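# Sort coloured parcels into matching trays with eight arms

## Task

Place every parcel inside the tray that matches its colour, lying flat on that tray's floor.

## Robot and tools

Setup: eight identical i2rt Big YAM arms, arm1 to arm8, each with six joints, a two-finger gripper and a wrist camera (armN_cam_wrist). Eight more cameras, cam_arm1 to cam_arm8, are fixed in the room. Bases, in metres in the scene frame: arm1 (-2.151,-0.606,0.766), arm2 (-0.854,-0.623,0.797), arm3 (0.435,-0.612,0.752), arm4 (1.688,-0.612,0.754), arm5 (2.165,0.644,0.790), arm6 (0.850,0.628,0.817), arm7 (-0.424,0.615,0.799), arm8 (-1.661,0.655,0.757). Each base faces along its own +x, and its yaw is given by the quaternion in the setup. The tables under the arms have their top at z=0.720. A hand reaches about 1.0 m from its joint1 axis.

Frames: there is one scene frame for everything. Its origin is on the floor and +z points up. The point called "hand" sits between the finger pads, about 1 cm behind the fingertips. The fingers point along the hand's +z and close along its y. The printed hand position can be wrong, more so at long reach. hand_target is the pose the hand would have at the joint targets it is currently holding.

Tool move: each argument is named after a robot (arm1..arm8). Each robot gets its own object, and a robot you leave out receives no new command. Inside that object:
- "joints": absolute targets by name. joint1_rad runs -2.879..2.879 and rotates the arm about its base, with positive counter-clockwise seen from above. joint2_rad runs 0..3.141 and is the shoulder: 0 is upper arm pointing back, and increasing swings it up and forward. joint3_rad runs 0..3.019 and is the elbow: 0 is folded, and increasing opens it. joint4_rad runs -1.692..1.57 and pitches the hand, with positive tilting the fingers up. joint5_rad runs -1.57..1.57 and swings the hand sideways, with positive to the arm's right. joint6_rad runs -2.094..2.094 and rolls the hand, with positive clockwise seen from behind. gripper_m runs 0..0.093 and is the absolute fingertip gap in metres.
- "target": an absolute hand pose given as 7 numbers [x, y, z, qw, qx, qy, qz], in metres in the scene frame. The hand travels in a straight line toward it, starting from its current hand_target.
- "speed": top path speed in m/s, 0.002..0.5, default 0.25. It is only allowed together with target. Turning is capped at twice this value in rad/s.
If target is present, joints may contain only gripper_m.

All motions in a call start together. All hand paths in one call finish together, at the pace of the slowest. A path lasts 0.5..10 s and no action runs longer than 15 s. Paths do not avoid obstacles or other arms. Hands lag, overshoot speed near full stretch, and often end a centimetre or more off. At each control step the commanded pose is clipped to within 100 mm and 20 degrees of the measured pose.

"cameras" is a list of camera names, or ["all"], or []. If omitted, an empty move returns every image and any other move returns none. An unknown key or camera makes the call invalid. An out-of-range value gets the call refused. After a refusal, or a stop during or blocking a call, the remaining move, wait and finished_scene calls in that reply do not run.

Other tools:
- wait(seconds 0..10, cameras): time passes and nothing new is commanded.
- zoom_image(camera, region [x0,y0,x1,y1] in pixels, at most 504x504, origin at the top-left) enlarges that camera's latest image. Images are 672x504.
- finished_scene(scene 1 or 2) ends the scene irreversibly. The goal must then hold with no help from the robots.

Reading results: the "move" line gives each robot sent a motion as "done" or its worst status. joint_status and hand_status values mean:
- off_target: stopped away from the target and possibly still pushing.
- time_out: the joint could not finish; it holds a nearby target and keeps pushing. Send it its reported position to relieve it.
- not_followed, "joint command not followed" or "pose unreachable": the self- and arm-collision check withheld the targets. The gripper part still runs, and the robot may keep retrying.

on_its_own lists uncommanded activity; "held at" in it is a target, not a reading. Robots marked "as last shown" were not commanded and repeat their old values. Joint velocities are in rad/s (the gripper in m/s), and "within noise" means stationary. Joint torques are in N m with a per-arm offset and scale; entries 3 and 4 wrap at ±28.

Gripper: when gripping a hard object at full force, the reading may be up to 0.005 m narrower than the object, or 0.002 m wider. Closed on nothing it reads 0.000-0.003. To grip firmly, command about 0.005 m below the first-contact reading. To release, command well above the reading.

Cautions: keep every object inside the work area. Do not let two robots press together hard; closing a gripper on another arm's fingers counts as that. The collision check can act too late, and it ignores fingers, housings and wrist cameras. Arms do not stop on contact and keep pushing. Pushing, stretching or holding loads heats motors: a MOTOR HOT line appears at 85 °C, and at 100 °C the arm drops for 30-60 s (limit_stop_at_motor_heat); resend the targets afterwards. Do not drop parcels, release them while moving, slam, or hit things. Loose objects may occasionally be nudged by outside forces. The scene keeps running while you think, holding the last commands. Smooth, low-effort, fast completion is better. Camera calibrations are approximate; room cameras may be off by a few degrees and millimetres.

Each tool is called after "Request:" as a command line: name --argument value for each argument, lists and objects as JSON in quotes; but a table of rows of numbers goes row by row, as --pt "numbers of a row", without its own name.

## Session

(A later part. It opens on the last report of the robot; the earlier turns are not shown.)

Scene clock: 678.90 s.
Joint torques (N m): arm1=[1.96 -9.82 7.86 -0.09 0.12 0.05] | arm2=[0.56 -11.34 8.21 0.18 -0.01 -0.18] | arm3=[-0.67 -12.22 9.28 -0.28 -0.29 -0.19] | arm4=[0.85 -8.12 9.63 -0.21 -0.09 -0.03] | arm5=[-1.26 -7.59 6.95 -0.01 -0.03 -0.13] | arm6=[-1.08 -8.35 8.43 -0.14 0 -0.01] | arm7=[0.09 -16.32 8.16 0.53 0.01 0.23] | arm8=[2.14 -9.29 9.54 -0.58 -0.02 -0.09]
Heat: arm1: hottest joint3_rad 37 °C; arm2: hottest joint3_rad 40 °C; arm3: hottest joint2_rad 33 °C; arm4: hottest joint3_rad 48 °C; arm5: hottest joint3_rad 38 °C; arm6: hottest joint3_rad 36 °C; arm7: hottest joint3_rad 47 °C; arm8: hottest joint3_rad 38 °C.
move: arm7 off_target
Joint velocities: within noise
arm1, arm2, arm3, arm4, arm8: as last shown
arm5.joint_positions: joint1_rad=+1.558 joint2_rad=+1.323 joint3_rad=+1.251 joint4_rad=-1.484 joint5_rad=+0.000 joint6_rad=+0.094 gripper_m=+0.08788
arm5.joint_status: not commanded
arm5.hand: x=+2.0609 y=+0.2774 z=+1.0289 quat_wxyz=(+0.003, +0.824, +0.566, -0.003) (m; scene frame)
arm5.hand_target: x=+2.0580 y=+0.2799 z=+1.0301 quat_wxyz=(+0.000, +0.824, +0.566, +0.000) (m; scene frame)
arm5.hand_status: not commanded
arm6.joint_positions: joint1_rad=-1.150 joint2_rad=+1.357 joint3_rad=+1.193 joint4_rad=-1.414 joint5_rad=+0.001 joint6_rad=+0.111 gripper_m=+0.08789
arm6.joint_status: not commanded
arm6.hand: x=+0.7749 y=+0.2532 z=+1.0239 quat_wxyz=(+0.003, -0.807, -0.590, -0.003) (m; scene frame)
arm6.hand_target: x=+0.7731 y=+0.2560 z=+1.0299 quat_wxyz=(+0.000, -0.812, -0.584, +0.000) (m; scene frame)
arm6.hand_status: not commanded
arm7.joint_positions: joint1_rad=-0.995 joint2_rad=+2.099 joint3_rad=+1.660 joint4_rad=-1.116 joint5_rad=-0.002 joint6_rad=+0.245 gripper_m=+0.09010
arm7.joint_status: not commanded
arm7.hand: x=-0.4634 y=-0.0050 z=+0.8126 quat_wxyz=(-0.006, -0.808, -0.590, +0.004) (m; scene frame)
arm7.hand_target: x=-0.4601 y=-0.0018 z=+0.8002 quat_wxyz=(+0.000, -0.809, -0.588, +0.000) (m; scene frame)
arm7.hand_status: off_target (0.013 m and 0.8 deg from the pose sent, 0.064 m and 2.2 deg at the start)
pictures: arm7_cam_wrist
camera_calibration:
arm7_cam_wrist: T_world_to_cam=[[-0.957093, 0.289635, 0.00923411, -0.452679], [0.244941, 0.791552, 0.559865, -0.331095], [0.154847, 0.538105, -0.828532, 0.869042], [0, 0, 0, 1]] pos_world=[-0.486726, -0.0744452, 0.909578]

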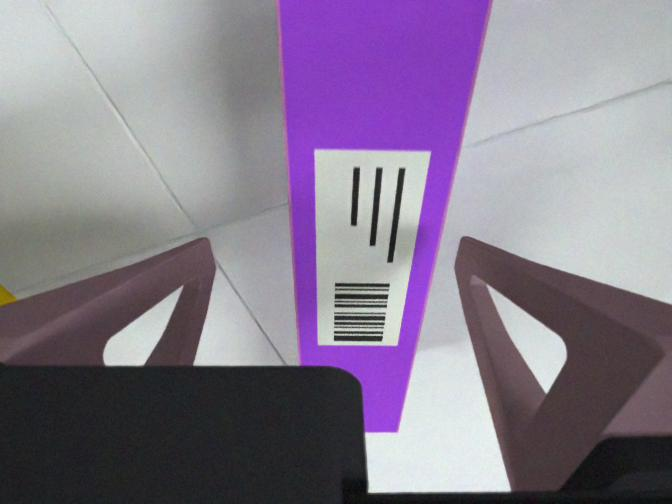

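Request:
move --arm7 '{"target":[-0.474,0.003,0.795,0,0.809,0.588,0],"speed":0.06}' --cameras '["arm7_cam_wrist"]'

Scene clock: 691.30 s.
Joint torques (N m): arm1=[1.61 -10.23 7.84 -0.12 0.1 0.05] | arm2=[0.56 -11.28 8.23 0.18 -0.01 -0.18] | arm3=[-0.79 -12.28 9.29 -0.25 -0.3 -0.19] | arm4=[0.79 -8.12 9.62 -0.21 -0.09 -0.02] | arm5=[-1.55 -7.59 7.05 0.01 -0.05 -0.12] | arm6=[-1.08 -8.35 8.43 -0.18 0 -0.01] | arm7=[-0.5 -16.38 7.87 0.62 0.01 0.03] | arm8=[2.08 -9.23 9.54 -0.55 -0.04 -0.09]
Heat: arm1: hottest joint3_rad 37 °C; arm2: hottest joint3_rad 40 °C; arm3: hottest joint3_rad 33 °C; arm4: hottest joint3_rad 48 °C; arm5: hottest joint3_rad 38 °C; arm6: hottest joint3_rad 36 °C; arm7: hottest joint3_rad 47 °C; arm8: hottest joint3_rad 38 °C.
move: arm7 off_target
Joint velocities: within noise
arm1, arm2, arm3, arm4, arm5, arm6, arm8: as last shown
arm7.joint_positions: joint1_rad=-1.003 joint2_rad=+2.099 joint3_rad=+1.642 joint4_rad=-1.098 joint5_rad=-0.002 joint6_rad=+0.242 gripper_m=+0.09010
arm7.joint_status: not commanded
arm7.hand: x=-0.4683 y=-0.0013 z=+0.8063 quat_wxyz=(-0.005, -0.809, -0.588, +0.003) (m; scene frame)
arm7.hand_target: x=-0.4738 y=+0.0031 z=+0.7952 quat_wxyz=(+0.000, -0.809, -0.588, +0.000) (m; scene frame)
arm7.hand_status: off_target (0.013 m and 0.7 deg from the pose sent, 0.022 m and 0.8 deg at the start)
pictures: arm7_cam_wrist
camera_calibration:
arm7_cam_wrist: T_world_to_cam=[[-0.955549, 0.294677, 0.00953566, -0.458008], [0.249102, 0.789617, 0.560762, -0.328022], [0.157714, 0.538211, -0.827922, 0.863451], [0, 0, 0, 1]] pos_world=[-0.492117, -0.0707425, 0.90318]

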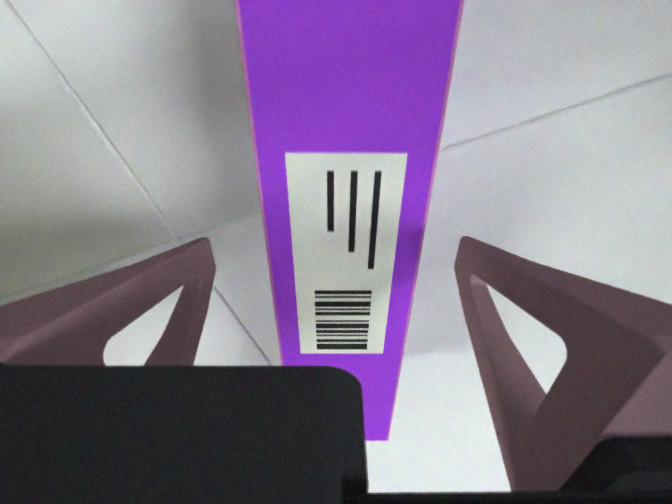

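Request:
move --arm7 '{"target":[-0.473,0.003,0.77,0,0.809,0.588,0],"speed":0.06}'

Request:
move --arm7 '{"target":[-0.472,0.003,0.76,0,0.809,0.588,0],"speed":0.06}' --cameras '["arm7_cam_wrist"]'

Scene clock: 697.20 s.
Joint torques (N m): arm1=[1.67 -9.88 7.91 -0.08 0.1 0.06] | arm2=[0.56 -11.34 8.23 0.18 -0.01 -0.17] | arm3=[-0.73 -12.45 9.26 -0.27 -0.3 -0.19] | arm4=[0.79 -8.18 9.63 -0.21 -0.09 -0.02] | arm5=[-1.67 -7.59 7.13 -0.13 -0.06 -0.11] | arm6=[-1.14 -8.29 8.43 -0.16 0 -0.01] | arm7=[-0.91 -15.85 7.9 0.57 0.01 0.03] | arm8=[2.08 -9.29 9.51 -0.54 -0.03 -0.1]
Heat: arm1: hottest joint3_rad 37 °C; arm2: hottest joint3_rad 40 °C; arm3: hottest joint3_rad 33 °C; arm4: hottest joint3_rad 48 °C; arm5: hottest joint3_rad 38 °C; arm6: hottest joint3_rad 36 °C; arm7: hottest joint3_rad 46 °C; arm8: hottest joint3_rad 38 °C.
move: arm7 off_target
Joint velocities: within noise
arm1, arm2, arm3, arm4, arm5, arm6, arm8: as last shown
arm7.joint_positions: joint1_rad=-1.004 joint2_rad=+2.124 joint3_rad=+1.621 joint4_rad=-1.048 joint5_rad=-0.002 joint6_rad=+0.242 gripper_m=+0.09010
arm7.joint_status: not commanded
arm7.hand: x=-0.4686 y=-0.0015 z=+0.7844 quat_wxyz=(-0.007, -0.809, -0.588, +0.005) (m; scene frame)
arm7.hand_target: x=-0.4729 y=+0.0033 z=+0.7703 quat_wxyz=(+0.000, -0.809, -0.588, +0.000) (m; scene frame)
arm7.hand_status: off_target (0.016 m and 1.0 deg from the pose sent, 0.037 m and 0.7 deg at the start)
camera_calibration:
arm1_cam_wrist: T_world_to_cam=[[-0.387674, -0.921737, 0.0104789, -1.41556], [-0.764396, 0.32781, 0.555192, -1.67543], [-0.515176, 0.207224, -0.831656, 0.231147], [0, 0, 0, 1]] pos_world=[-1.71039, -0.803451, 1.13725]
arm2_cam_wrist: T_world_to_cam=[[0.944252, -0.328858, 0.0154814, 0.50443], [-0.278443, -0.772635, 0.57053, -0.995262], [-0.175662, -0.543035, -0.821131, 0.692571], [0, 0, 0, 1]] pos_world=[-0.631775, -0.226998, 1.12871]
arm3_cam_wrist: T_world_to_cam=[[0.0177075, 0.999734, 0.0147541, 0.460712], [0.814093, -0.0229832, 0.58028, -0.65948], [0.580465, 0.00173587, -0.814284, 0.919566], [0, 0, 0, 1]] pos_world=[-0.00505569, -0.477342, 1.12467]
arm4_cam_wrist: T_world_to_cam=[[0.8011, -0.598484, -0.00747536, -1.70647], [-0.485517, -0.657091, 0.576632, 0.143622], [-0.350017, -0.45831, -0.81697, 1.49684], [0, 0, 0, 1]] pos_world=[1.9607, -0.240902, 1.1273]
arm5_cam_wrist: T_world_to_cam=[[-0.929133, 0.369734, 0.00274664, 1.81051], [0.306779, 0.766739, 0.563913, -1.41753], [0.206392, 0.524793, -0.825829, 0.402915], [0, 0, 0, 1]] pos_world=[2.03392, 0.206016, 1.12713]
arm6_cam_wrist: T_world_to_cam=[[-0.954896, 0.296819, 0.00851581, 0.654621], [0.246234, 0.77548, 0.581377, -0.976588], [0.16596, 0.557251, -0.81359, 0.68767], [0, 0, 0, 1]] pos_world=[0.751439, 0.179816, 1.12167]
arm7_cam_wrist: T_world_to_cam=[[-0.955551, 0.294699, 0.00865329, -0.457302], [0.249286, 0.791934, 0.557401, -0.312926], [0.157413, 0.534783, -0.830198, 0.847135], [0, 0, 0, 1]] pos_world=[-0.492317, -0.07045, 0.881673]
arm8_cam_wrist: T_world_to_cam=[[-0.927817, 0.372781, -0.0137705, -1.72767], [0.297004, 0.760543, 0.577377, -0.285107], [0.225708, 0.53161, -0.816362, 1.20962], [0, 0, 0, 1]] pos_world=[-1.7913, 0.217834, 1.12831]

Scene clock: 698.20 s.
Joint torques (N m): arm1=[1.85 -9.82 7.91 -0.14 0.12 0.07] | arm2=[0.56 -11.34 8.23 0.18 -0.01 -0.18] | arm3=[-0.73 -12.34 9.31 -0.27 -0.29 -0.19] | arm4=[0.85 -8.12 9.62 -0.21 -0.09 -0.02] | arm5=[-1.2 -7.59 6.97 -0.05 -0.04 -0.17] | arm6=[-1.08 -8.35 8.42 -0.13 0 0] | arm7=[-0.79 -15.97 7.36 0.53 0 0.06] | arm8=[1.9 -9.23 9.5 -0.54 -0.01 -0.1]
Heat: arm1: hottest joint3_rad 37 °C; arm2: hottest joint3_rad 40 °C; arm3: hottest joint3_rad 33 °C; arm4: hottest joint3_rad 48 °C; arm5: hottest joint3_rad 38 °C; arm6: hottest joint3_rad 36 °C; arm7: hottest joint3_rad 46 °C; arm8: hottest joint3_rad 38 °C.
move: arm7 off_target
Joint velocities: within noise
arm1, arm2, arm4, arm5, arm6: as last shown
arm3.joint_positions: joint1_rad=+0.253 joint2_rad=+1.344 joint3_rad=+1.364 joint4_rad=-1.584 joint5_rad=-0.003 joint6_rad=-0.344 gripper_m=+0.08797
arm3.joint_status: not commanded
arm3.hand: x=+0.0717 y=-0.4784 z=+1.0270 quat_wxyz=(-0.003, +1.000, -0.006, -0.001) (m; scene frame)
arm3.hand_target: x=+0.0750 y=-0.4800 z=+1.0300 quat_wxyz=(+0.000, +1.000, +0.000, +0.000) (m; scene frame)
arm3.hand_status: not commanded
arm7.joint_positions: joint1_rad=-1.004 joint2_rad=+2.135 joint3_rad=+1.621 joint4_rad=-1.029 joint5_rad=-0.002 joint6_rad=+0.242 gripper_m=+0.09010
arm7.joint_status: not commanded
arm7.hand: x=-0.4688 y=-0.0046 z=+0.7782 quat_wxyz=(-0.010, -0.809, -0.588, +0.008) (m; scene frame)
arm7.hand_target: x=-0.4719 y=+0.0034 z=+0.7604 quat_wxyz=(+0.000, -0.809, -0.588, +0.000) (m; scene frame)
arm7.hand_status: off_target (0.020 m and 1.4 deg from the pose sent, 0.025 m and 0.9 deg at the start)
arm8.joint_positions: joint1_rad=+0.336 joint2_rad=+1.331 joint3_rad=+1.347 joint4_rad=-1.570 joint5_rad=-0.001 joint6_rad=+0.106 gripper_m=+0.08793
arm8.joint_status: not commanded
arm8.hand: x=-1.7637 y=+0.2856 z=+1.0324 quat_wxyz=(-0.006, -0.827, -0.562, +0.006) (m; scene frame)
arm8.hand_target: x=-1.7620 y=+0.2889 z=+1.0300 quat_wxyz=(+0.000, -0.824, -0.566, +0.000) (m; scene frame)
arm8.hand_status: not commanded
pictures: arm7_cam_wrist
camera_calibration:
arm7_cam_wrist: T_world_to_cam=[[-0.955562, 0.294715, 0.00673193, -0.455084], [0.249563, 0.796588, 0.550605, -0.301428], [0.156909, 0.527817, -0.834739, 0.846884], [0, 0, 0, 1]] pos_world=[-0.492518, -0.0727654, 0.875958]

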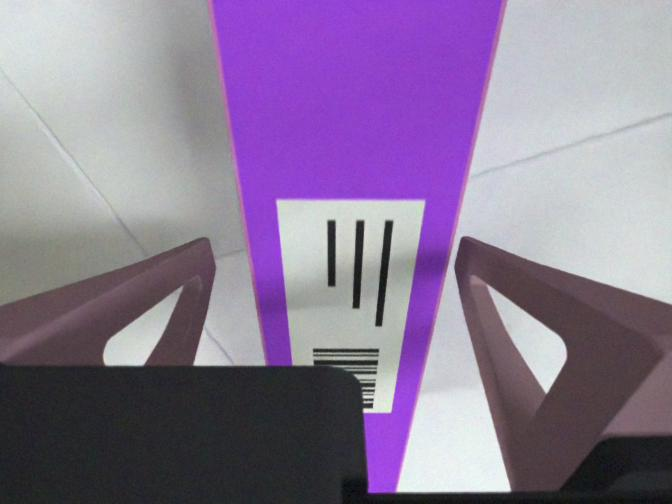

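Request:
move --arm7 '{"joints":{"gripper_m":0.048}}'

Request:
move --arm7 '{"target":[-0.472,0.003,0.89,0,0.809,0.588,0],"speed":0.15}' --cameras '["arm7_cam_wrist"]'

Request:
move --arm7 '{"target":[-0.46,0.224,1.03,0,0.809,0.588,0],"speed":0.25}'

Request:
move --arm7 '{"joints":{"joint1_rad":2.157,"joint6_rad":-0.017}}'

Request:
move --arm7 '{"target":[-0.388,1.312,0.94,0,-0.695,0.719,0],"speed":0.25}' --cameras '["arm7_cam_wrist","cam_arm7"]'

Scene clock: 705.93 s.
Joint torques (N m): arm1=[1.49 -9.58 7.88 -0.09 0.11 0.08] | arm2=[0.56 -11.28 8.23 0.18 -0.01 -0.18] | arm3=[-0.67 -12.4 9.29 -0.25 -0.29 -0.18] | arm4=[0.85 -8.12 9.63 -0.23 -0.09 -0.02] | arm5=[-1.49 -7.88 7.05 -0.08 -0.03 -0.17] | arm6=[-1.2 -8.23 8.42 -0.13 0.01 -0.01] | arm7=[-0.79 -15.85 7.34 0.58 0 0.04] | arm8=[2.14 -9.29 9.51 -0.51 -0.03 -0.11]
Heat: arm1: hottest joint3_rad 37 °C; arm2: hottest joint3_rad 40 °C; arm3: hottest joint3_rad 33 °C; arm4: hottest joint3_rad 48 °C; arm5: hottest joint3_rad 38 °C; arm6: hottest joint3_rad 36 °C; arm7: hottest joint3_rad 46 °C; arm8: hottest joint3_rad 38 °C.
move: arm7 off_target
Joint velocities: within noise
arm1.joint_positions: joint1_rad=-0.008 joint2_rad=+1.401 joint3_rad=+1.391 joint4_rad=-1.544 joint5_rad=+0.006 joint6_rad=-0.049 gripper_m=+0.08791
arm1.joint_status: not commanded
arm1.hand: x=-1.7797 y=-0.7767 z=+1.0346 quat_wxyz=(-0.010, -0.190, -0.982, +0.010) (m; scene frame)
arm1.hand_target: x=-1.7832 y=-0.7718 z=+1.0297 quat_wxyz=(+0.002, -0.189, -0.982, +0.007) (m; scene frame)
arm1.hand_status: not commanded
arm2, arm3, arm5, arm6, arm8: as last shown
arm4.joint_positions: joint1_rad=-0.009 joint2_rad=+1.320 joint3_rad=+1.350 joint4_rad=-1.581 joint5_rad=-0.015 joint6_rad=+0.028 gripper_m=+0.08794
arm4.joint_status: not commanded
arm4.hand: x=+1.9127 y=-0.2997 z=+1.0281 quat_wxyz=(+0.002, +0.442, -0.897, -0.010) (m; scene frame)
arm4.hand_target: x=+1.9074 y=-0.3012 z=+1.0242 quat_wxyz=(+0.011, +0.449, -0.893, -0.005) (m; scene frame)
arm4.hand_status: not commanded
arm7.joint_positions: joint1_rad=-1.004 joint2_rad=+2.135 joint3_rad=+1.621 joint4_rad=-1.029 joint5_rad=-0.002 joint6_rad=+0.242 gripper_m=+0.06039
arm7.joint_status: gripper_m off_target (ended at +0.06042, target +0.04800)
arm7.hand: x=-0.4688 y=-0.0047 z=+0.7782 quat_wxyz=(-0.010, -0.809, -0.588, +0.008) (m; scene frame)
arm7.hand_target: x=-0.4719 y=+0.0033 z=+0.7604 quat_wxyz=(+0.000, -0.809, -0.588, +0.000) (m; scene frame)
arm7.hand_status: not commanded
camera_calibration:
arm1_cam_wrist: T_world_to_cam=[[-0.387674, -0.921737, 0.0104789, -1.41556], [-0.764396, 0.32781, 0.555192, -1.67543], [-0.515176, 0.207224, -0.831656, 0.231147], [0, 0, 0, 1]] pos_world=[-1.71039, -0.803451, 1.13725]
arm2_cam_wrist: T_world_to_cam=[[0.944252, -0.328858, 0.0154814, 0.50443], [-0.278443, -0.772635, 0.57053, -0.995262], [-0.175662, -0.543035, -0.821131, 0.692571], [0, 0, 0, 1]] pos_world=[-0.631775, -0.226998, 1.12871]
arm3_cam_wrist: T_world_to_cam=[[0.0177075, 0.999734, 0.0147541, 0.460712], [0.814093, -0.0229832, 0.58028, -0.65948], [0.580465, 0.00173587, -0.814284, 0.919566], [0, 0, 0, 1]] pos_world=[-0.00505569, -0.477342, 1.12467]
arm4_cam_wrist: T_world_to_cam=[[0.8011, -0.598484, -0.00747536, -1.70647], [-0.485517, -0.657091, 0.576632, 0.143622], [-0.350017, -0.45831, -0.81697, 1.49684], [0, 0, 0, 1]] pos_world=[1.9607, -0.240902, 1.1273]
arm5_cam_wrist: T_world_to_cam=[[-0.929133, 0.369734, 0.00274664, 1.81051], [0.306779, 0.766739, 0.563913, -1.41753], [0.206392, 0.524793, -0.825829, 0.402915], [0, 0, 0, 1]] pos_world=[2.03392, 0.206016, 1.12713]
arm6_cam_wrist: T_world_to_cam=[[-0.954896, 0.296819, 0.00851581, 0.654621], [0.246234, 0.77548, 0.581377, -0.976588], [0.16596, 0.557251, -0.81359, 0.68767], [0, 0, 0, 1]] pos_world=[0.751439, 0.179816, 1.12167]
arm7_cam_wrist: T_world_to_cam=[[-0.955532, 0.294811, 0.00665478, -0.454994], [0.24967, 0.796802, 0.550247, -0.301046], [0.156916, 0.527441, -0.834975, 0.847067], [0, 0, 0, 1]] pos_world=[-0.492518, -0.0727662, 0.875957]
arm8_cam_wrist: T_world_to_cam=[[-0.927817, 0.372781, -0.0137705, -1.72767], [0.297004, 0.760543, 0.577377, -0.285107], [0.225708, 0.53161, -0.816362, 1.20962], [0, 0, 0, 1]] pos_world=[-1.7913, 0.217834, 1.12831]

Scene clock: 707.60 s.
Joint torques (N m): arm1=[2.14 -9.7 8.06 -0.1 0.1 0.05] | arm2=[0.56 -11.34 8.23 0.18 -0.01 -0.18] | arm3=[-0.67 -12.22 9.29 -0.29 -0.29 -0.19] | arm4=[0.79 -8.12 9.63 -0.21 -0.09 -0.02] | arm5=[-1.26 -7.94 7.06 -0.08 -0.04 -0.12] | arm6=[-1.08 -8.29 8.4 -0.17 0 0] | arm7=[-0.85 -17.2 14.46 -0.38 0.03 0.06] | arm8=[2.08 -9.29 9.61 -0.59 -0.04 -0.1]
Heat: arm1: hottest joint3_rad 37 °C; arm2: hottest joint3_rad 40 °C; arm3: hottest joint3_rad 33 °C; arm4: hottest joint3_rad 48 °C; arm5: hottest joint3_rad 38 °C; arm6: hottest joint3_rad 36 °C; arm7: hottest joint3_rad 46 °C; arm8: hottest joint3_rad 38 °C.
move: arm7 off_target
Joint velocities: within noise
arm1, arm2, arm3, arm4, arm5, arm6, arm8: as last shown
arm7.joint_positions: joint1_rad=-1.004 joint2_rad=+2.018 joint3_rad=+1.671 joint4_rad=-1.276 joint5_rad=-0.002 joint6_rad=+0.242 gripper_m=+0.06039
arm7.joint_status: not commanded
arm7.hand: x=-0.4668 y=+0.0230 z=+0.8649 quat_wxyz=(+0.021, -0.809, -0.587, -0.018) (m; scene frame)
arm7.hand_target: x=-0.4719 y=+0.0044 z=+0.8903 quat_wxyz=(+0.000, -0.809, -0.588, +0.000) (m; scene frame)
arm7.hand_status: off_target (0.033 m and 3.1 deg from the pose sent, 0.112 m and 1.4 deg at the start)
pictures: arm7_cam_wrist
camera_calibration:
arm7_cam_wrist: T_world_to_cam=[[-0.95561, 0.293602, 0.0246281, -0.477297], [0.246326, 0.750271, 0.613528, -0.426519], [0.161655, 0.59236, -0.789289, 0.865798], [0, 0, 0, 1]] pos_world=[-0.491008, -0.0527246, 0.956801]

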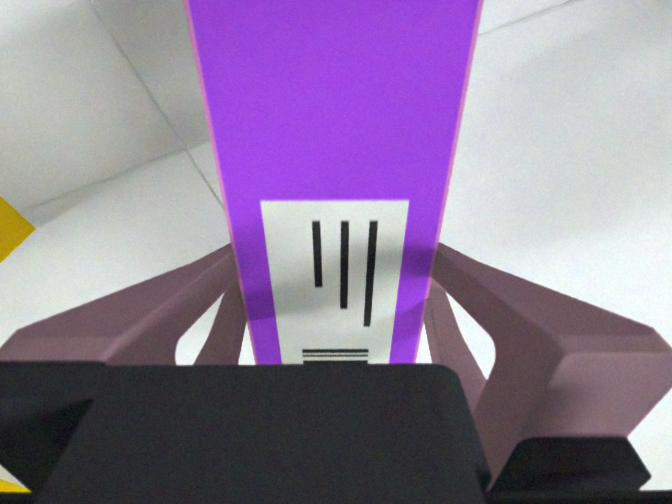

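Scene clock: 709.53 s.
Joint torques (N m): arm1=[1.79 -9.82 7.92 -0.17 0.1 0.06] | arm2=[0.56 -11.28 8.23 0.2 -0.01 -0.17] | arm3=[-0.73 -12.45 9.29 -0.27 -0.29 -0.19] | arm4=[0.85 -8.12 9.63 -0.21 -0.09 -0.02] | arm5=[-1.44 -7 7.12 -0.12 -0.07 -0.13] | arm6=[-1.08 -8.29 8.4 -0.16 0 -0.01] | arm7=[-0.97 -9.47 9.16 -0.24 0.01 0] | arm8=[2.02 -9.41 9.57 -0.62 -0.04 -0.1]
Heat: arm1: hottest joint3_rad 37 °C; arm2: hottest joint3_rad 40 °C; arm3: hottest joint3_rad 33 °C; arm4: hottest joint3_rad 48 °C; arm5: hottest joint3_rad 38 °C; arm6: hottest joint3_rad 36 °C; arm7: hottest joint3_rad 46 °C; arm8: hottest joint3_rad 38 °C.
move: arm7 done
Joint velocities: within noise
arm1, arm3, arm4, arm5, arm6, arm8: as last shown
arm2.joint_positions: joint1_rad=-1.454 joint2_rad=+1.334 joint3_rad=+1.245 joint4_rad=-1.466 joint5_rad=+0.000 joint6_rad=-0.214 gripper_m=+0.08792
arm2.joint_status: not commanded
arm2.hand: x=-0.6553 y=-0.2955 z=+1.0322 quat_wxyz=(-0.007, +0.582, -0.813, -0.003) (m; scene frame)
arm2.hand_target: x=-0.6580 y=-0.2971 z=+1.0299 quat_wxyz=(+0.000, +0.588, -0.809, +0.000) (m; scene frame)
arm2.hand_status: not commanded
arm7.joint_positions: joint1_rad=-1.013 joint2_rad=+1.366 joint3_rad=+1.280 joint4_rad=-1.460 joint5_rad=-0.002 joint6_rad=+0.232 gripper_m=+0.06039
arm7.joint_status: not commanded
arm7.hand: x=-0.4563 y=+0.2176 z=+1.0344 quat_wxyz=(-0.009, -0.809, -0.588, +0.007) (m; scene frame)
arm7.hand_target: x=-0.4598 y=+0.2240 z=+1.0302 quat_wxyz=(+0.000, -0.809, -0.588, +0.000) (m; scene frame)
arm7.hand_status: done (0.009 m and 1.2 deg from the pose sent, 0.260 m and 3.1 deg at the start)
camera_calibration:
arm1_cam_wrist: T_world_to_cam=[[-0.387674, -0.921737, 0.0104789, -1.41556], [-0.764396, 0.32781, 0.555192, -1.67543], [-0.515176, 0.207224, -0.831656, 0.231147], [0, 0, 0, 1]] pos_world=[-1.71039, -0.803451, 1.13725]
arm2_cam_wrist: T_world_to_cam=[[0.944252, -0.328858, 0.0154814, 0.50443], [-0.278443, -0.772635, 0.57053, -0.995262], [-0.175662, -0.543035, -0.821131, 0.692571], [0, 0, 0, 1]] pos_world=[-0.631775, -0.226998, 1.12871]
arm3_cam_wrist: T_world_to_cam=[[0.0177075, 0.999734, 0.0147541, 0.460712], [0.814093, -0.0229832, 0.58028, -0.65948], [0.580465, 0.00173587, -0.814284, 0.919566], [0, 0, 0, 1]] pos_world=[-0.00505569, -0.477342, 1.12467]
arm4_cam_wrist: T_world_to_cam=[[0.8011, -0.598484, -0.00747536, -1.70647], [-0.485517, -0.657091, 0.576632, 0.143622], [-0.350017, -0.45831, -0.81697, 1.49684], [0, 0, 0, 1]] pos_world=[1.9607, -0.240902, 1.1273]
arm5_cam_wrist: T_world_to_cam=[[-0.929133, 0.369734, 0.00274664, 1.81051], [0.306779, 0.766739, 0.563913, -1.41753], [0.206392, 0.524793, -0.825829, 0.402915], [0, 0, 0, 1]] pos_world=[2.03392, 0.206016, 1.12713]
arm6_cam_wrist: T_world_to_cam=[[-0.954896, 0.296819, 0.00851581, 0.654621], [0.246234, 0.77548, 0.581377, -0.976588], [0.16596, 0.557251, -0.81359, 0.68767], [0, 0, 0, 1]] pos_world=[0.751439, 0.179816, 1.12167]
arm7_cam_wrist: T_world_to_cam=[[-0.955777, 0.293992, 0.00772812, -0.51129], [0.248977, 0.794888, 0.553321, -0.625401], [0.156529, 0.530776, -0.832932, 0.93881], [0, 0, 0, 1]] pos_world=[-0.47992, 0.149141, 1.13196]
arm8_cam_wrist: T_world_to_cam=[[-0.927817, 0.372781, -0.0137705, -1.72767], [0.297004, 0.760543, 0.577377, -0.285107], [0.225708, 0.53161, -0.816362, 1.20962], [0, 0, 0, 1]] pos_world=[-1.7913, 0.217834, 1.12831]

Scene clock: 712.03 s.
Joint torques (N m): arm1=[1.96 -9.7 7.92 -0.12 0.1 0.09] | arm2=[0.56 -11.34 8.23 0.18 -0.01 -0.18] | arm3=[-0.73 -12.28 9.28 -0.27 -0.3 -0.19] | arm4=[0.85 -8.12 9.62 -0.21 -0.09 -0.02] | arm5=[-0.79 -7.36 7.04 0.03 -0.04 -0.16] | arm6=[-1.08 -8.23 8.42 -0.14 0 0] | arm7=[0.15 -10.34 9.1 -0.23 -0.06 0.03] | arm8=[2.14 -9.47 9.48 -0.58 -0.03 -0.07]
Heat: arm1: hottest joint3_rad 37 °C; arm2: hottest joint3_rad 40 °C; arm3: hottest joint3_rad 33 °C; arm4: hottest joint3_rad 48 °C; arm5: hottest joint3_rad 38 °C; arm6: hottest joint3_rad 36 °C; arm7: hottest joint3_rad 46 °C; arm8: hottest joint3_rad 38 °C.
move: arm7 done
Joint velocities: within noise
arm1, arm2, arm3, arm4, arm5, arm6, arm8: as last shown
arm7.joint_positions: joint1_rad=+2.152 joint2_rad=+1.380 joint3_rad=+1.280 joint4_rad=-1.460 joint5_rad=-0.001 joint6_rad=-0.009 gripper_m=+0.06039
arm7.joint_status: all done
arm7.hand: x=-0.4001 y=+1.0129 z=+1.0314 quat_wxyz=(-0.004, +0.689, -0.724, -0.005) (m; scene frame)
arm7.hand_target: x=-0.4023 y=+1.0056 z=+1.0322 quat_wxyz=(-0.002, +0.694, -0.720, -0.002) (m; scene frame)
arm7.hand_status: not commanded
camera_calibration:
arm1_cam_wrist: T_world_to_cam=[[-0.387674, -0.921737, 0.0104789, -1.41556], [-0.764396, 0.32781, 0.555192, -1.67543], [-0.515176, 0.207224, -0.831656, 0.231147], [0, 0, 0, 1]] pos_world=[-1.71039, -0.803451, 1.13725]
arm2_cam_wrist: T_world_to_cam=[[0.944252, -0.328858, 0.0154814, 0.50443], [-0.278443, -0.772635, 0.57053, -0.995262], [-0.175662, -0.543035, -0.821131, 0.692571], [0, 0, 0, 1]] pos_world=[-0.631775, -0.226998, 1.12871]
arm3_cam_wrist: T_world_to_cam=[[0.0177075, 0.999734, 0.0147541, 0.460712], [0.814093, -0.0229832, 0.58028, -0.65948], [0.580465, 0.00173587, -0.814284, 0.919566], [0, 0, 0, 1]] pos_world=[-0.00505569, -0.477342, 1.12467]
arm4_cam_wrist: T_world_to_cam=[[0.8011, -0.598484, -0.00747536, -1.70647], [-0.485517, -0.657091, 0.576632, 0.143622], [-0.350017, -0.45831, -0.81697, 1.49684], [0, 0, 0, 1]] pos_world=[1.9607, -0.240902, 1.1273]
arm5_cam_wrist: T_world_to_cam=[[-0.929133, 0.369734, 0.00274664, 1.81051], [0.306779, 0.766739, 0.563913, -1.41753], [0.206392, 0.524793, -0.825829, 0.402915], [0, 0, 0, 1]] pos_world=[2.03392, 0.206016, 1.12713]
arm6_cam_wrist: T_world_to_cam=[[-0.954896, 0.296819, 0.00851581, 0.654621], [0.246234, 0.77548, 0.581377, -0.976588], [0.16596, 0.557251, -0.81359, 0.68767], [0, 0, 0, 1]] pos_world=[0.751439, 0.179816, 1.12167]
arm7_cam_wrist: T_world_to_cam=[[0.999339, -0.0341896, 0.012392, 0.418505], [-0.035267, -0.827989, 0.559634, 0.253713], [-0.00887318, -0.5597, -0.828648, 1.53932], [0, 0, 0, 1]] pos_world=[-0.395622, 1.08594, 1.12838]
arm8_cam_wrist: T_world_to_cam=[[-0.927817, 0.372781, -0.0137705, -1.72767], [0.297004, 0.760543, 0.577377, -0.285107], [0.225708, 0.53161, -0.816362, 1.20962], [0, 0, 0, 1]] pos_world=[-1.7913, 0.217834, 1.12831]

Scene clock: 714.50 s.
Joint torques (N m): arm1=[1.79 -9.88 7.95 -0.05 0.14 0.06] | arm2=[0.56 -11.34 8.23 0.18 -0.01 -0.18] | arm3=[-0.85 -12.28 9.31 -0.25 -0.3 -0.19] | arm4=[0.85 -8.12 9.62 -0.21 -0.09 -0.02] | arm5=[-1.49 -7.65 7.04 -0.12 -0.02 -0.11] | arm6=[-1.08 -8.29 8.42 -0.14 0 -0.01] | arm7=[0.44 -18.08 15.8 -0.43 0 0.05] | arm8=[2.02 -9.23 9.5 -0.55 -0.04 -0.11]
Heat: arm1: hottest joint3_rad 37 °C; arm2: hottest joint3_rad 40 °C; arm3: hottest joint3_rad 33 °C; arm4: hottest joint3_rad 48 °C; arm5: hottest joint3_rad 38 °C; arm6: hottest joint3_rad 36 °C; arm7: hottest joint3_rad 46 °C; arm8: hottest joint3_rad 38 °C.
move: arm7 off_target
Joint velocities: within noise
arm1, arm2, arm3, arm4, arm8: as last shown
arm5.joint_positions: joint1_rad=+1.558 joint2_rad=+1.323 joint3_rad=+1.251 joint4_rad=-1.484 joint5_rad=+0.000 joint6_rad=+0.094 gripper_m=+0.08788
arm5.joint_status: not commanded
arm5.hand: x=+2.0609 y=+0.2774 z=+1.0289 quat_wxyz=(+0.003, +0.824, +0.566, -0.003) (m; scene frame)
arm5.hand_target: x=+2.0580 y=+0.2799 z=+1.0301 quat_wxyz=(+0.000, +0.824, +0.566, +0.000) (m; scene frame)
arm5.hand_status: not commanded
arm6.joint_positions: joint1_rad=-1.150 joint2_rad=+1.357 joint3_rad=+1.193 joint4_rad=-1.414 joint5_rad=+0.001 joint6_rad=+0.111 gripper_m=+0.08789
arm6.joint_status: not commanded
arm6.hand: x=+0.7749 y=+0.2532 z=+1.0239 quat_wxyz=(+0.003, -0.807, -0.590, -0.003) (m; scene frame)
arm6.hand_target: x=+0.7731 y=+0.2560 z=+1.0299 quat_wxyz=(+0.000, -0.812, -0.584, +0.000) (m; scene frame)
arm6.hand_status: not commanded
arm7.joint_positions: joint1_rad=+2.152 joint2_rad=+2.242 joint3_rad=+2.212 joint4_rad=-1.576 joint5_rad=-0.001 joint6_rad=-0.009 gripper_m=+0.06039
arm7.joint_status: not commanded
arm7.hand: x=-0.3836 y=+1.2969 z=+0.9285 quat_wxyz=(+0.013, +0.689, -0.724, +0.011) (m; scene frame)
arm7.hand_target: x=-0.3881 y=+1.3109 z=+0.9401 quat_wxyz=(-0.001, +0.695, -0.719, -0.001) (m; scene frame)
arm7.hand_status: off_target (0.019 m and 2.1 deg from the pose sent, 0.313 m and 1.2 deg at the start)
pictures: arm7_cam_wrist, cam_arm7
camera_calibration:
arm7_cam_wrist: T_world_to_cam=[[0.999372, -0.0335907, 0.0113152, 0.413189], [-0.0336963, -0.801308, 0.597302, 0.47804], [-0.0109968, -0.597308, -0.801937, 1.63637], [0, 0, 0, 1]] pos_world=[-0.378827, 1.37435, 1.02206]

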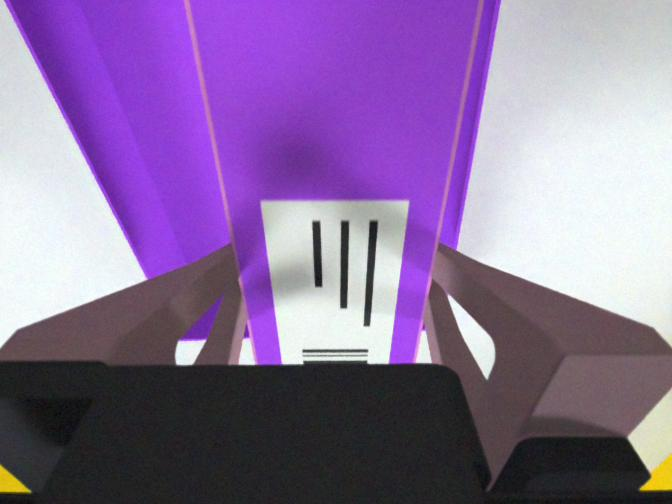

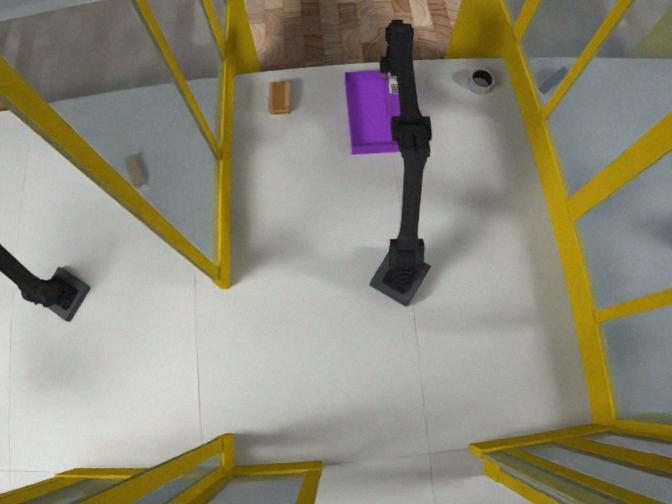

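Request:
move --arm7 '{"target":[-0.415,1.335,0.88,0,-0.695,0.719,0],"speed":0.15}' --cameras '["arm7_cam_wrist","cam_arm7"]'

Scene clock: 748.40 s.
Joint torques (N m): arm1=[1.79 -9.82 7.92 -0.18 0.1 0.05] | arm2=[0.56 -11.34 8.23 0.18 -0.01 -0.18] | arm3=[-0.79 -12.28 9.26 -0.29 -0.3 -0.19] | arm4=[0.79 -8.12 9.65 -0.21 -0.09 -0.02] | arm5=[-1.73 -7.65 7.04 -0.12 -0.04 -0.14] | arm6=[-1.14 -8.29 8.43 -0.14 0.01 -0.01] | arm7=[0.03 -19.72 15.6 0.25 -0.01 0.21] | arm8=[1.96 -9.17 9.54 -0.53 -0.03 -0.09]
Heat: arm1: hottest joint3_rad 37 °C; arm2: hottest joint3_rad 39 °C; arm3: hottest joint3_rad 33 °C; arm4: hottest joint3_rad 48 °C; arm5: hottest joint3_rad 38 °C; arm6: hottest joint3_rad 36 °C; arm7: hottest joint3_rad 49 °C; arm8: hottest joint3_rad 39 °C.
move: arm7 off_target
Joint velocities: within noise
arm1, arm2, arm3, arm4, arm5, arm6, arm8: as last shown
arm7.joint_positions: joint1_rad=+2.198 joint2_rad=+2.351 joint3_rad=+2.229 joint4_rad=-1.516 joint5_rad=-0.001 joint6_rad=+0.013 gripper_m=+0.06039
arm7.joint_status: not commanded
arm7.hand: x=-0.4144 y=+1.3135 z=+0.8607 quat_wxyz=(+0.024, +0.698, -0.716, +0.023) (m; scene frame)
arm7.hand_target: x=-0.4149 y=+1.3333 z=+0.8807 quat_wxyz=(+0.000, +0.695, -0.719, -0.001) (m; scene frame)
arm7.hand_status: off_target (0.029 m and 3.8 deg from the pose sent, 0.069 m and 2.1 deg at the start)
pictures: arm7_cam_wrist, cam_arm7
camera_calibration:
arm7_cam_wrist: T_world_to_cam=[[0.999885, -0.00921188, 0.0120058, 0.412952], [-0.0146855, -0.782131, 0.622941, 0.491396], [0.00365169, -0.623046, -0.782177, 1.61445], [0, 0, 0, 1]] pos_world=[-0.411584, 1.39401, 0.951714]

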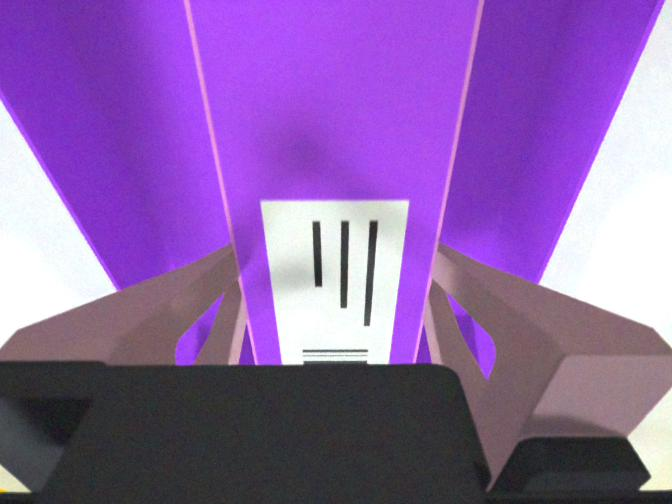

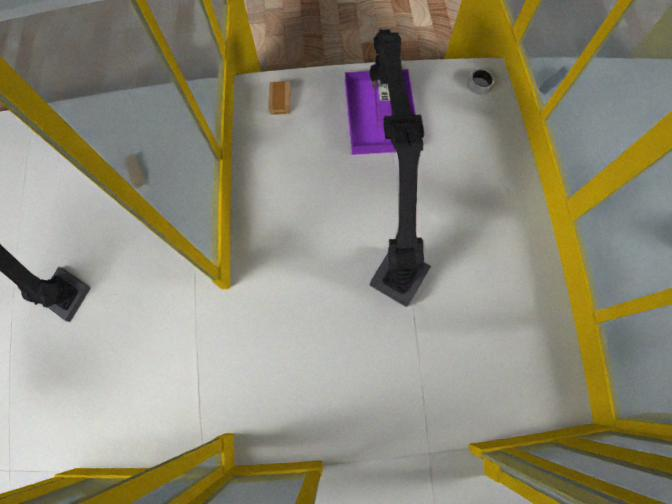

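Request:
move --arm7 '{"target":[-0.412,1.345,0.835,0,-0.695,0.719,0],"speed":0.12}'

Request:
move --arm7 '{"target":[-0.412,1.335,0.79,0,-0.695,0.719,0],"speed":0.06}' --cameras '["arm7_cam_wrist","cam_arm7"]'

Scene clock: 756.50 s.
Joint torques (N m): arm1=[1.61 -9.7 7.95 -0.13 0.13 0.04] | arm2=[0.56 -11.28 8.23 0.18 -0.01 -0.18] | arm3=[-0.62 -12.34 9.29 -0.28 -0.3 -0.19] | arm4=[0.79 -8.12 9.63 -0.21 -0.09 -0.02] | arm5=[-1.79 -7.53 7.04 -0.01 -0.06 -0.15] | arm6=[-1.08 -8.29 8.43 -0.14 0 -0.01] | arm7=[-0.5 -20.13 15.01 0.29 -0.01 0.18] | arm8=[2.26 -9.35 9.54 -0.59 -0.03 -0.09]
Heat: arm1: hottest joint3_rad 37 °C; arm2: hottest joint3_rad 39 °C; arm3: hottest joint3_rad 33 °C; arm4: hottest joint3_rad 48 °C; arm5: hottest joint3_rad 38 °C; arm6: hottest joint3_rad 36 °C; arm7: hottest joint3_rad 50 °C; arm8: hottest joint3_rad 39 °C.
move: arm7 off_target
Joint velocities: within noise
arm1, arm2, arm3, arm4, arm5, arm6, arm8: as last shown
arm7.joint_positions: joint1_rad=+2.198 joint2_rad=+2.410 joint3_rad=+2.229 joint4_rad=-1.453 joint5_rad=-0.001 joint6_rad=+0.013 gripper_m=+0.06039
arm7.joint_status: not commanded
arm7.hand: x=-0.4143 y=+1.3237 z=+0.8196 quat_wxyz=(+0.022, +0.698, -0.716, +0.021) (m; scene frame)
arm7.hand_target: x=-0.4119 y=+1.3435 z=+0.8359 quat_wxyz=(+0.000, +0.695, -0.719, +0.000) (m; scene frame)
arm7.hand_status: off_target (0.026 m and 3.5 deg from the pose sent, 0.041 m and 3.8 deg at the start)
camera_calibration:
arm1_cam_wrist: T_world_to_cam=[[-0.387674, -0.921737, 0.0104789, -1.41556], [-0.764396, 0.32781, 0.555192, -1.67543], [-0.515176, 0.207224, -0.831656, 0.231147], [0, 0, 0, 1]] pos_world=[-1.71039, -0.803451, 1.13725]
arm2_cam_wrist: T_world_to_cam=[[0.944252, -0.328858, 0.0154814, 0.50443], [-0.278443, -0.772635, 0.57053, -0.995262], [-0.175662, -0.543035, -0.821131, 0.692571], [0, 0, 0, 1]] pos_world=[-0.631775, -0.226998, 1.12871]
arm3_cam_wrist: T_world_to_cam=[[0.0177075, 0.999734, 0.0147541, 0.460712], [0.814093, -0.0229832, 0.58028, -0.65948], [0.580465, 0.00173587, -0.814284, 0.919566], [0, 0, 0, 1]] pos_world=[-0.00505569, -0.477342, 1.12467]
arm4_cam_wrist: T_world_to_cam=[[0.8011, -0.598484, -0.00747536, -1.70647], [-0.485517, -0.657091, 0.576632, 0.143622], [-0.350017, -0.45831, -0.81697, 1.49684], [0, 0, 0, 1]] pos_world=[1.9607, -0.240902, 1.1273]
arm5_cam_wrist: T_world_to_cam=[[-0.929133, 0.369734, 0.00274664, 1.81051], [0.306779, 0.766739, 0.563913, -1.41753], [0.206392, 0.524793, -0.825829, 0.402915], [0, 0, 0, 1]] pos_world=[2.03392, 0.206016, 1.12713]
arm6_cam_wrist: T_world_to_cam=[[-0.954896, 0.296819, 0.00851581, 0.654621], [0.246234, 0.77548, 0.581377, -0.976588], [0.16596, 0.557251, -0.81359, 0.68767], [0, 0, 0, 1]] pos_world=[0.751439, 0.179816, 1.12167]
arm7_cam_wrist: T_world_to_cam=[[0.999881, -0.0095582, 0.0120803, 0.41385], [-0.014988, -0.784725, 0.619662, 0.530991], [0.00355684, -0.61977, -0.784775, 1.58637], [0, 0, 0, 1]] pos_world=[-0.411484, 1.40382, 0.910906]
arm8_cam_wrist: T_world_to_cam=[[-0.927817, 0.372781, -0.0137705, -1.72767], [0.297004, 0.760543, 0.577377, -0.285107], [0.225708, 0.53161, -0.816362, 1.20962], [0, 0, 0, 1]] pos_world=[-1.7913, 0.217834, 1.12831]

Scene clock: 757.90 s.
Joint torques (N m): arm1=[1.73 -9.7 7.94 -0.13 0.11 0.07] | arm2=[0.56 -11.28 8.23 0.18 -0.01 -0.18] | arm3=[-0.67 -12.45 9.24 -0.25 -0.3 -0.19] | arm4=[0.85 -8.12 9.62 -0.21 -0.09 -0.02] | arm5=[-2.02 -7.47 7.1 -0.17 -0.1 -0.12] | arm6=[-1.14 -8.29 8.43 -0.16 0 -0.01] | arm7=[-0.5 -19.72 8.92 0.5 0.01 0.18] | arm8=[1.9 -9.05 9.54 -0.53 -0.04 -0.1]
Heat: arm1: hottest joint3_rad 37 °C; arm2: hottest joint3_rad 39 °C; arm3: hottest joint3_rad 33 °C; arm4: hottest joint3_rad 48 °C; arm5: hottest joint3_rad 38 °C; arm6: hottest joint3_rad 36 °C; arm7: hottest joint3_rad 50 °C; arm8: hottest joint3_rad 39 °C.
move: arm7 off_target
Joint velocities: within noise
arm1, arm2, arm4, arm5, arm6: as last shown
arm3.joint_positions: joint1_rad=+0.253 joint2_rad=+1.344 joint3_rad=+1.364 joint4_rad=-1.584 joint5_rad=-0.003 joint6_rad=-0.344 gripper_m=+0.08797
arm3.joint_status: not commanded
arm3.hand: x=+0.0717 y=-0.4784 z=+1.0270 quat_wxyz=(-0.003, +1.000, -0.006, -0.001) (m; scene frame)
arm3.hand_target: x=+0.0750 y=-0.4800 z=+1.0300 quat_wxyz=(+0.000, +1.000, +0.000, +0.000) (m; scene frame)
arm3.hand_status: not commanded
arm7.joint_positions: joint1_rad=+2.198 joint2_rad=+2.410 joint3_rad=+2.179 joint4_rad=-1.334 joint5_rad=-0.001 joint6_rad=+0.013 gripper_m=+0.06039
arm7.joint_status: not commanded
arm7.hand: x=-0.4142 y=+1.3370 z=+0.8008 quat_wxyz=(-0.003, +0.698, -0.716, -0.004) (m; scene frame)
arm7.hand_target: x=-0.4119 y=+1.3349 z=+0.7902 quat_wxyz=(+0.000, +0.695, -0.719, +0.000) (m; scene frame)
arm7.hand_status: off_target (0.011 m and 0.7 deg from the pose sent, 0.032 m and 3.6 deg at the start)
arm8.joint_positions: joint1_rad=+0.336 joint2_rad=+1.331 joint3_rad=+1.347 joint4_rad=-1.570 joint5_rad=-0.001 joint6_rad=+0.106 gripper_m=+0.08793
arm8.joint_status: not commanded
arm8.hand: x=-1.7637 y=+0.2856 z=+1.0324 quat_wxyz=(-0.006, -0.827, -0.562, +0.006) (m; scene frame)
arm8.hand_target: x=-1.7620 y=+0.2889 z=+1.0300 quat_wxyz=(+0.000, -0.824, -0.566, +0.000) (m; scene frame)
arm8.hand_status: not commanded
pictures: arm7_cam_wrist, cam_arm7
camera_calibration:
arm7_cam_wrist: T_world_to_cam=[[0.99987, -0.0105231, 0.0122187, 0.415209], [-0.0155787, -0.826014, 0.563434, 0.653183], [0.00416376, -0.563551, -0.826071, 1.53799], [0, 0, 0, 1]] pos_world=[-0.411383, 1.41064, 0.897387]

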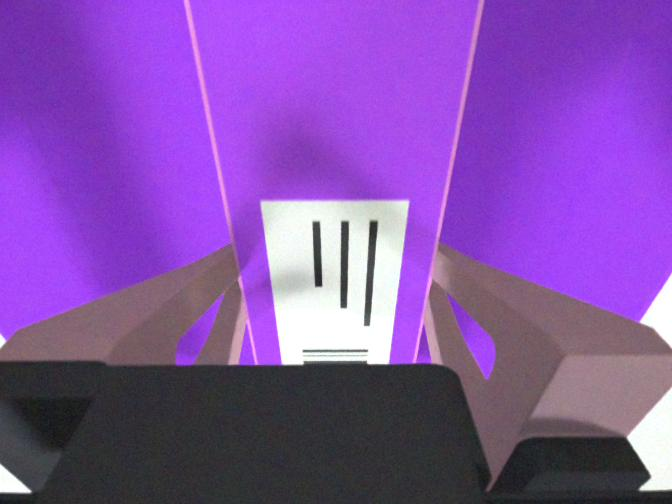

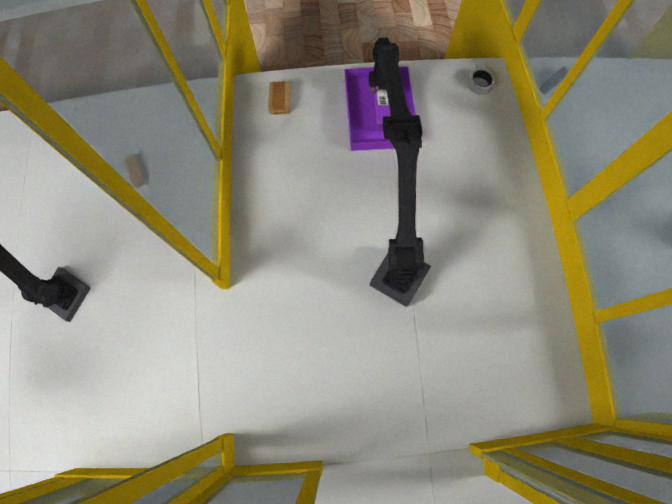

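Request:
zoom_image --camera "cam_arm7" --region '[320, 30, 450, 170]'

Scaled by 3.600.

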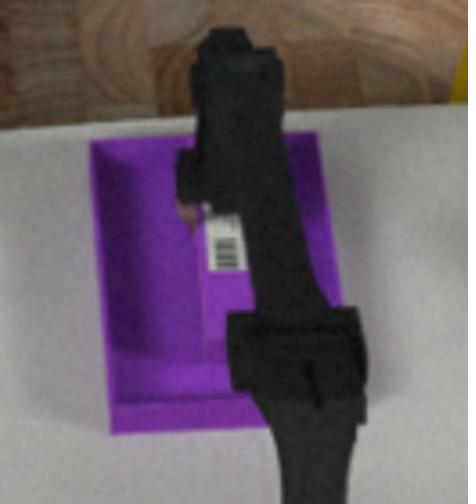

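Request:
move --arm7 '{"target":[-0.412,1.328,0.77,0,-0.695,0.719,0],"speed":0.05}'

Request:
move --arm7 '{"target":[-0.412,1.328,0.763,0,-0.695,0.719,0],"speed":0.05}' --cameras '["arm7_cam_wrist","cam_arm7"]'

Scene clock: 769.87 s.
Joint torques (N m): arm1=[1.61 -9.88 7.97 -0.09 0.11 0.08] | arm2=[0.56 -11.28 8.23 0.18 -0.01 -0.18] | arm3=[-0.79 -12.4 9.28 -0.24 -0.3 -0.19] | arm4=[0.85 -8.18 9.63 -0.21 -0.09 -0.02] | arm5=[-1.2 -7.53 7.09 -0.03 -0.06 -0.15] | arm6=[-1.14 -8.29 8.43 -0.14 0 0] | arm7=[-0.56 -20.01 7.66 0.53 0 0.17] | arm8=[2.14 -9.29 9.55 -0.55 -0.02 -0.09]
Heat: arm1: hottest joint3_rad 37 °C; arm2: hottest joint3_rad 39 °C; arm3: hottest joint3_rad 33 °C; arm4: hottest joint3_rad 48 °C; arm5: hottest joint3_rad 38 °C; arm6: hottest joint3_rad 36 °C; arm7: hottest joint3_rad 49 °C; arm8: hottest joint3_rad 39 °C.
move: arm7 off_target
Joint velocities: within noise
arm1.joint_positions: joint1_rad=-0.008 joint2_rad=+1.401 joint3_rad=+1.391 joint4_rad=-1.544 joint5_rad=+0.006 joint6_rad=-0.049 gripper_m=+0.08791
arm1.joint_status: not commanded
arm1.hand: x=-1.7797 y=-0.7767 z=+1.0346 quat_wxyz=(-0.010, -0.190, -0.982, +0.010) (m; scene frame)
arm1.hand_target: x=-1.7832 y=-0.7718 z=+1.0297 quat_wxyz=(+0.002, -0.189, -0.982, +0.007) (m; scene frame)
arm1.hand_status: not commanded
arm2, arm3, arm5, arm6, arm8: as last shown
arm4.joint_positions: joint1_rad=-0.009 joint2_rad=+1.320 joint3_rad=+1.350 joint4_rad=-1.581 joint5_rad=-0.015 joint6_rad=+0.028 gripper_m=+0.08794
arm4.joint_status: not commanded
arm4.hand: x=+1.9127 y=-0.2997 z=+1.0281 quat_wxyz=(+0.002, +0.442, -0.897, -0.010) (m; scene frame)
arm4.hand_target: x=+1.9074 y=-0.3012 z=+1.0242 quat_wxyz=(+0.011, +0.449, -0.893, -0.005) (m; scene frame)
arm4.hand_status: not commanded
arm7.joint_positions: joint1_rad=+2.198 joint2_rad=+2.409 joint3_rad=+2.130 joint4_rad=-1.275 joint5_rad=-0.001 joint6_rad=+0.013 gripper_m=+0.06039
arm7.joint_status: not commanded
arm7.hand: x=-0.4142 y=+1.3348 z=+0.7833 quat_wxyz=(-0.006, +0.698, -0.716, -0.007) (m; scene frame)
arm7.hand_target: x=-0.4119 y=+1.3279 z=+0.7702 quat_wxyz=(+0.000, +0.695, -0.719, +0.000) (m; scene frame)
arm7.hand_status: off_target (0.015 m and 1.2 deg from the pose sent, 0.032 m and 0.7 deg at the start)
camera_calibration:
arm1_cam_wrist: T_world_to_cam=[[-0.387674, -0.921737, 0.0104789, -1.41556], [-0.764396, 0.32781, 0.555192, -1.67543], [-0.515176, 0.207224, -0.831656, 0.231147], [0, 0, 0, 1]] pos_world=[-1.71039, -0.803451, 1.13725]
arm2_cam_wrist: T_world_to_cam=[[0.944252, -0.328858, 0.0154814, 0.50443], [-0.278443, -0.772635, 0.57053, -0.995262], [-0.175662, -0.543035, -0.821131, 0.692571], [0, 0, 0, 1]] pos_world=[-0.631775, -0.226998, 1.12871]
arm3_cam_wrist: T_world_to_cam=[[0.0177075, 0.999734, 0.0147541, 0.460712], [0.814093, -0.0229832, 0.58028, -0.65948], [0.580465, 0.00173587, -0.814284, 0.919566], [0, 0, 0, 1]] pos_world=[-0.00505569, -0.477342, 1.12467]
arm4_cam_wrist: T_world_to_cam=[[0.8011, -0.598484, -0.00747536, -1.70647], [-0.485517, -0.657091, 0.576632, 0.143622], [-0.350017, -0.45831, -0.81697, 1.49684], [0, 0, 0, 1]] pos_world=[1.9607, -0.240902, 1.1273]
arm5_cam_wrist: T_world_to_cam=[[-0.929133, 0.369734, 0.00274664, 1.81051], [0.306779, 0.766739, 0.563913, -1.41753], [0.206392, 0.524793, -0.825829, 0.402915], [0, 0, 0, 1]] pos_world=[2.03392, 0.206016, 1.12713]
arm6_cam_wrist: T_world_to_cam=[[-0.954896, 0.296819, 0.00851581, 0.654621], [0.246234, 0.77548, 0.581377, -0.976588], [0.16596, 0.557251, -0.81359, 0.68767], [0, 0, 0, 1]] pos_world=[0.751439, 0.179816, 1.12167]
arm7_cam_wrist: T_world_to_cam=[[0.999868, -0.0106794, 0.0122444, 0.415675], [-0.0156775, -0.831999, 0.554555, 0.676093], [0.00426498, -0.554674, -0.832057, 1.51515], [0, 0, 0, 1]] pos_world=[-0.411483, 1.40736, 0.880669]
arm8_cam_wrist: T_world_to_cam=[[-0.927817, 0.372781, -0.0137705, -1.72767], [0.297004, 0.760543, 0.577377, -0.285107], [0.225708, 0.53161, -0.816362, 1.20962], [0, 0, 0, 1]] pos_world=[-1.7913, 0.217834, 1.12831]

Scene clock: 770.83 s.
Joint torques (N m): arm1=[1.79 -9.64 7.99 -0.16 0.11 0.04] | arm2=[0.56 -11.28 8.23 0.18 -0.01 -0.18] | arm3=[-0.79 -12.34 9.25 -0.27 -0.3 -0.19] | arm4=[0.85 -8.12 9.63 -0.21 -0.09 -0.02] | arm5=[-1.96 -8.06 6.95 -0.05 -0.06 -0.13] | arm6=[-1.08 -8.35 8.43 -0.17 0 -0.01] | arm7=[-0.67 -19.37 7.57 0.79 0.01 0.16] | arm8=[2.26 -9.29 9.61 -0.57 -0.02 -0.09]
Heat: arm1: hottest joint3_rad 37 °C; arm2: hottest joint3_rad 39 °C; arm3: hottest joint3_rad 33 °C; arm4: hottest joint3_rad 48 °C; arm5: hottest joint3_rad 38 °C; arm6: hottest joint3_rad 36 °C; arm7: hottest joint3_rad 49 °C; arm8: hottest joint3_rad 39 °C.
move: arm7 off_target
Joint velocities: within noise
arm1, arm2, arm3, arm4, arm5, arm6, arm8: as last shown
arm7.joint_positions: joint1_rad=+2.198 joint2_rad=+2.407 joint3_rad=+2.124 joint4_rad=-1.269 joint5_rad=-0.001 joint6_rad=+0.013 gripper_m=+0.06039
arm7.joint_status: not commanded
arm7.hand: x=-0.4142 y=+1.3347 z=+0.7826 quat_wxyz=(-0.007, +0.698, -0.716, -0.008) (m; scene frame)
arm7.hand_target: x=-0.4119 y=+1.3276 z=+0.7632 quat_wxyz=(+0.000, +0.695, -0.719, +0.000) (m; scene frame)
arm7.hand_status: off_target (0.021 m and 1.3 deg from the pose sent, 0.021 m and 1.2 deg at the start)
pictures: arm7_cam_wrist, cam_arm7
camera_calibration:
arm7_cam_wrist: T_world_to_cam=[[0.999868, -0.0106558, 0.0122985, 0.415595], [-0.0156763, -0.833474, 0.552336, 0.680017], [0.0043649, -0.552456, -0.833531, 1.51281], [0, 0, 0, 1]] pos_world=[-0.411483, 1.40697, 0.880265]

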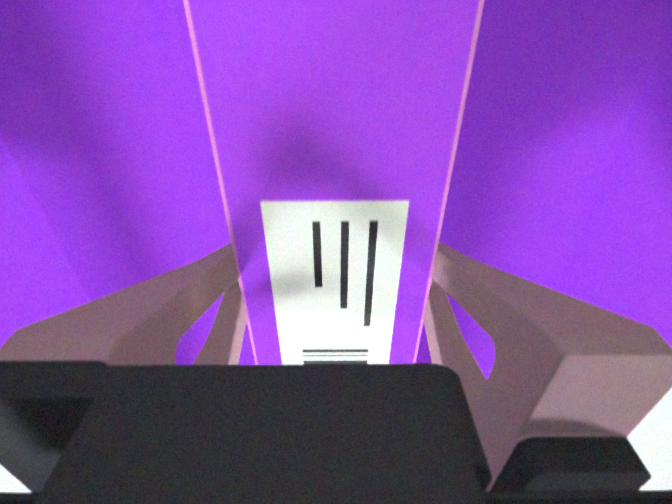

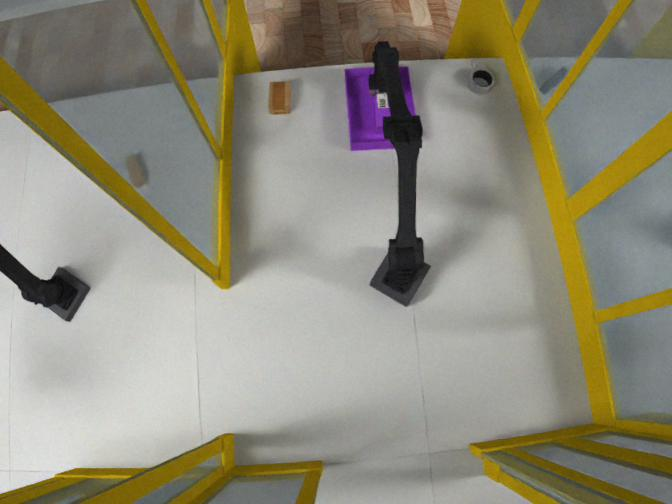

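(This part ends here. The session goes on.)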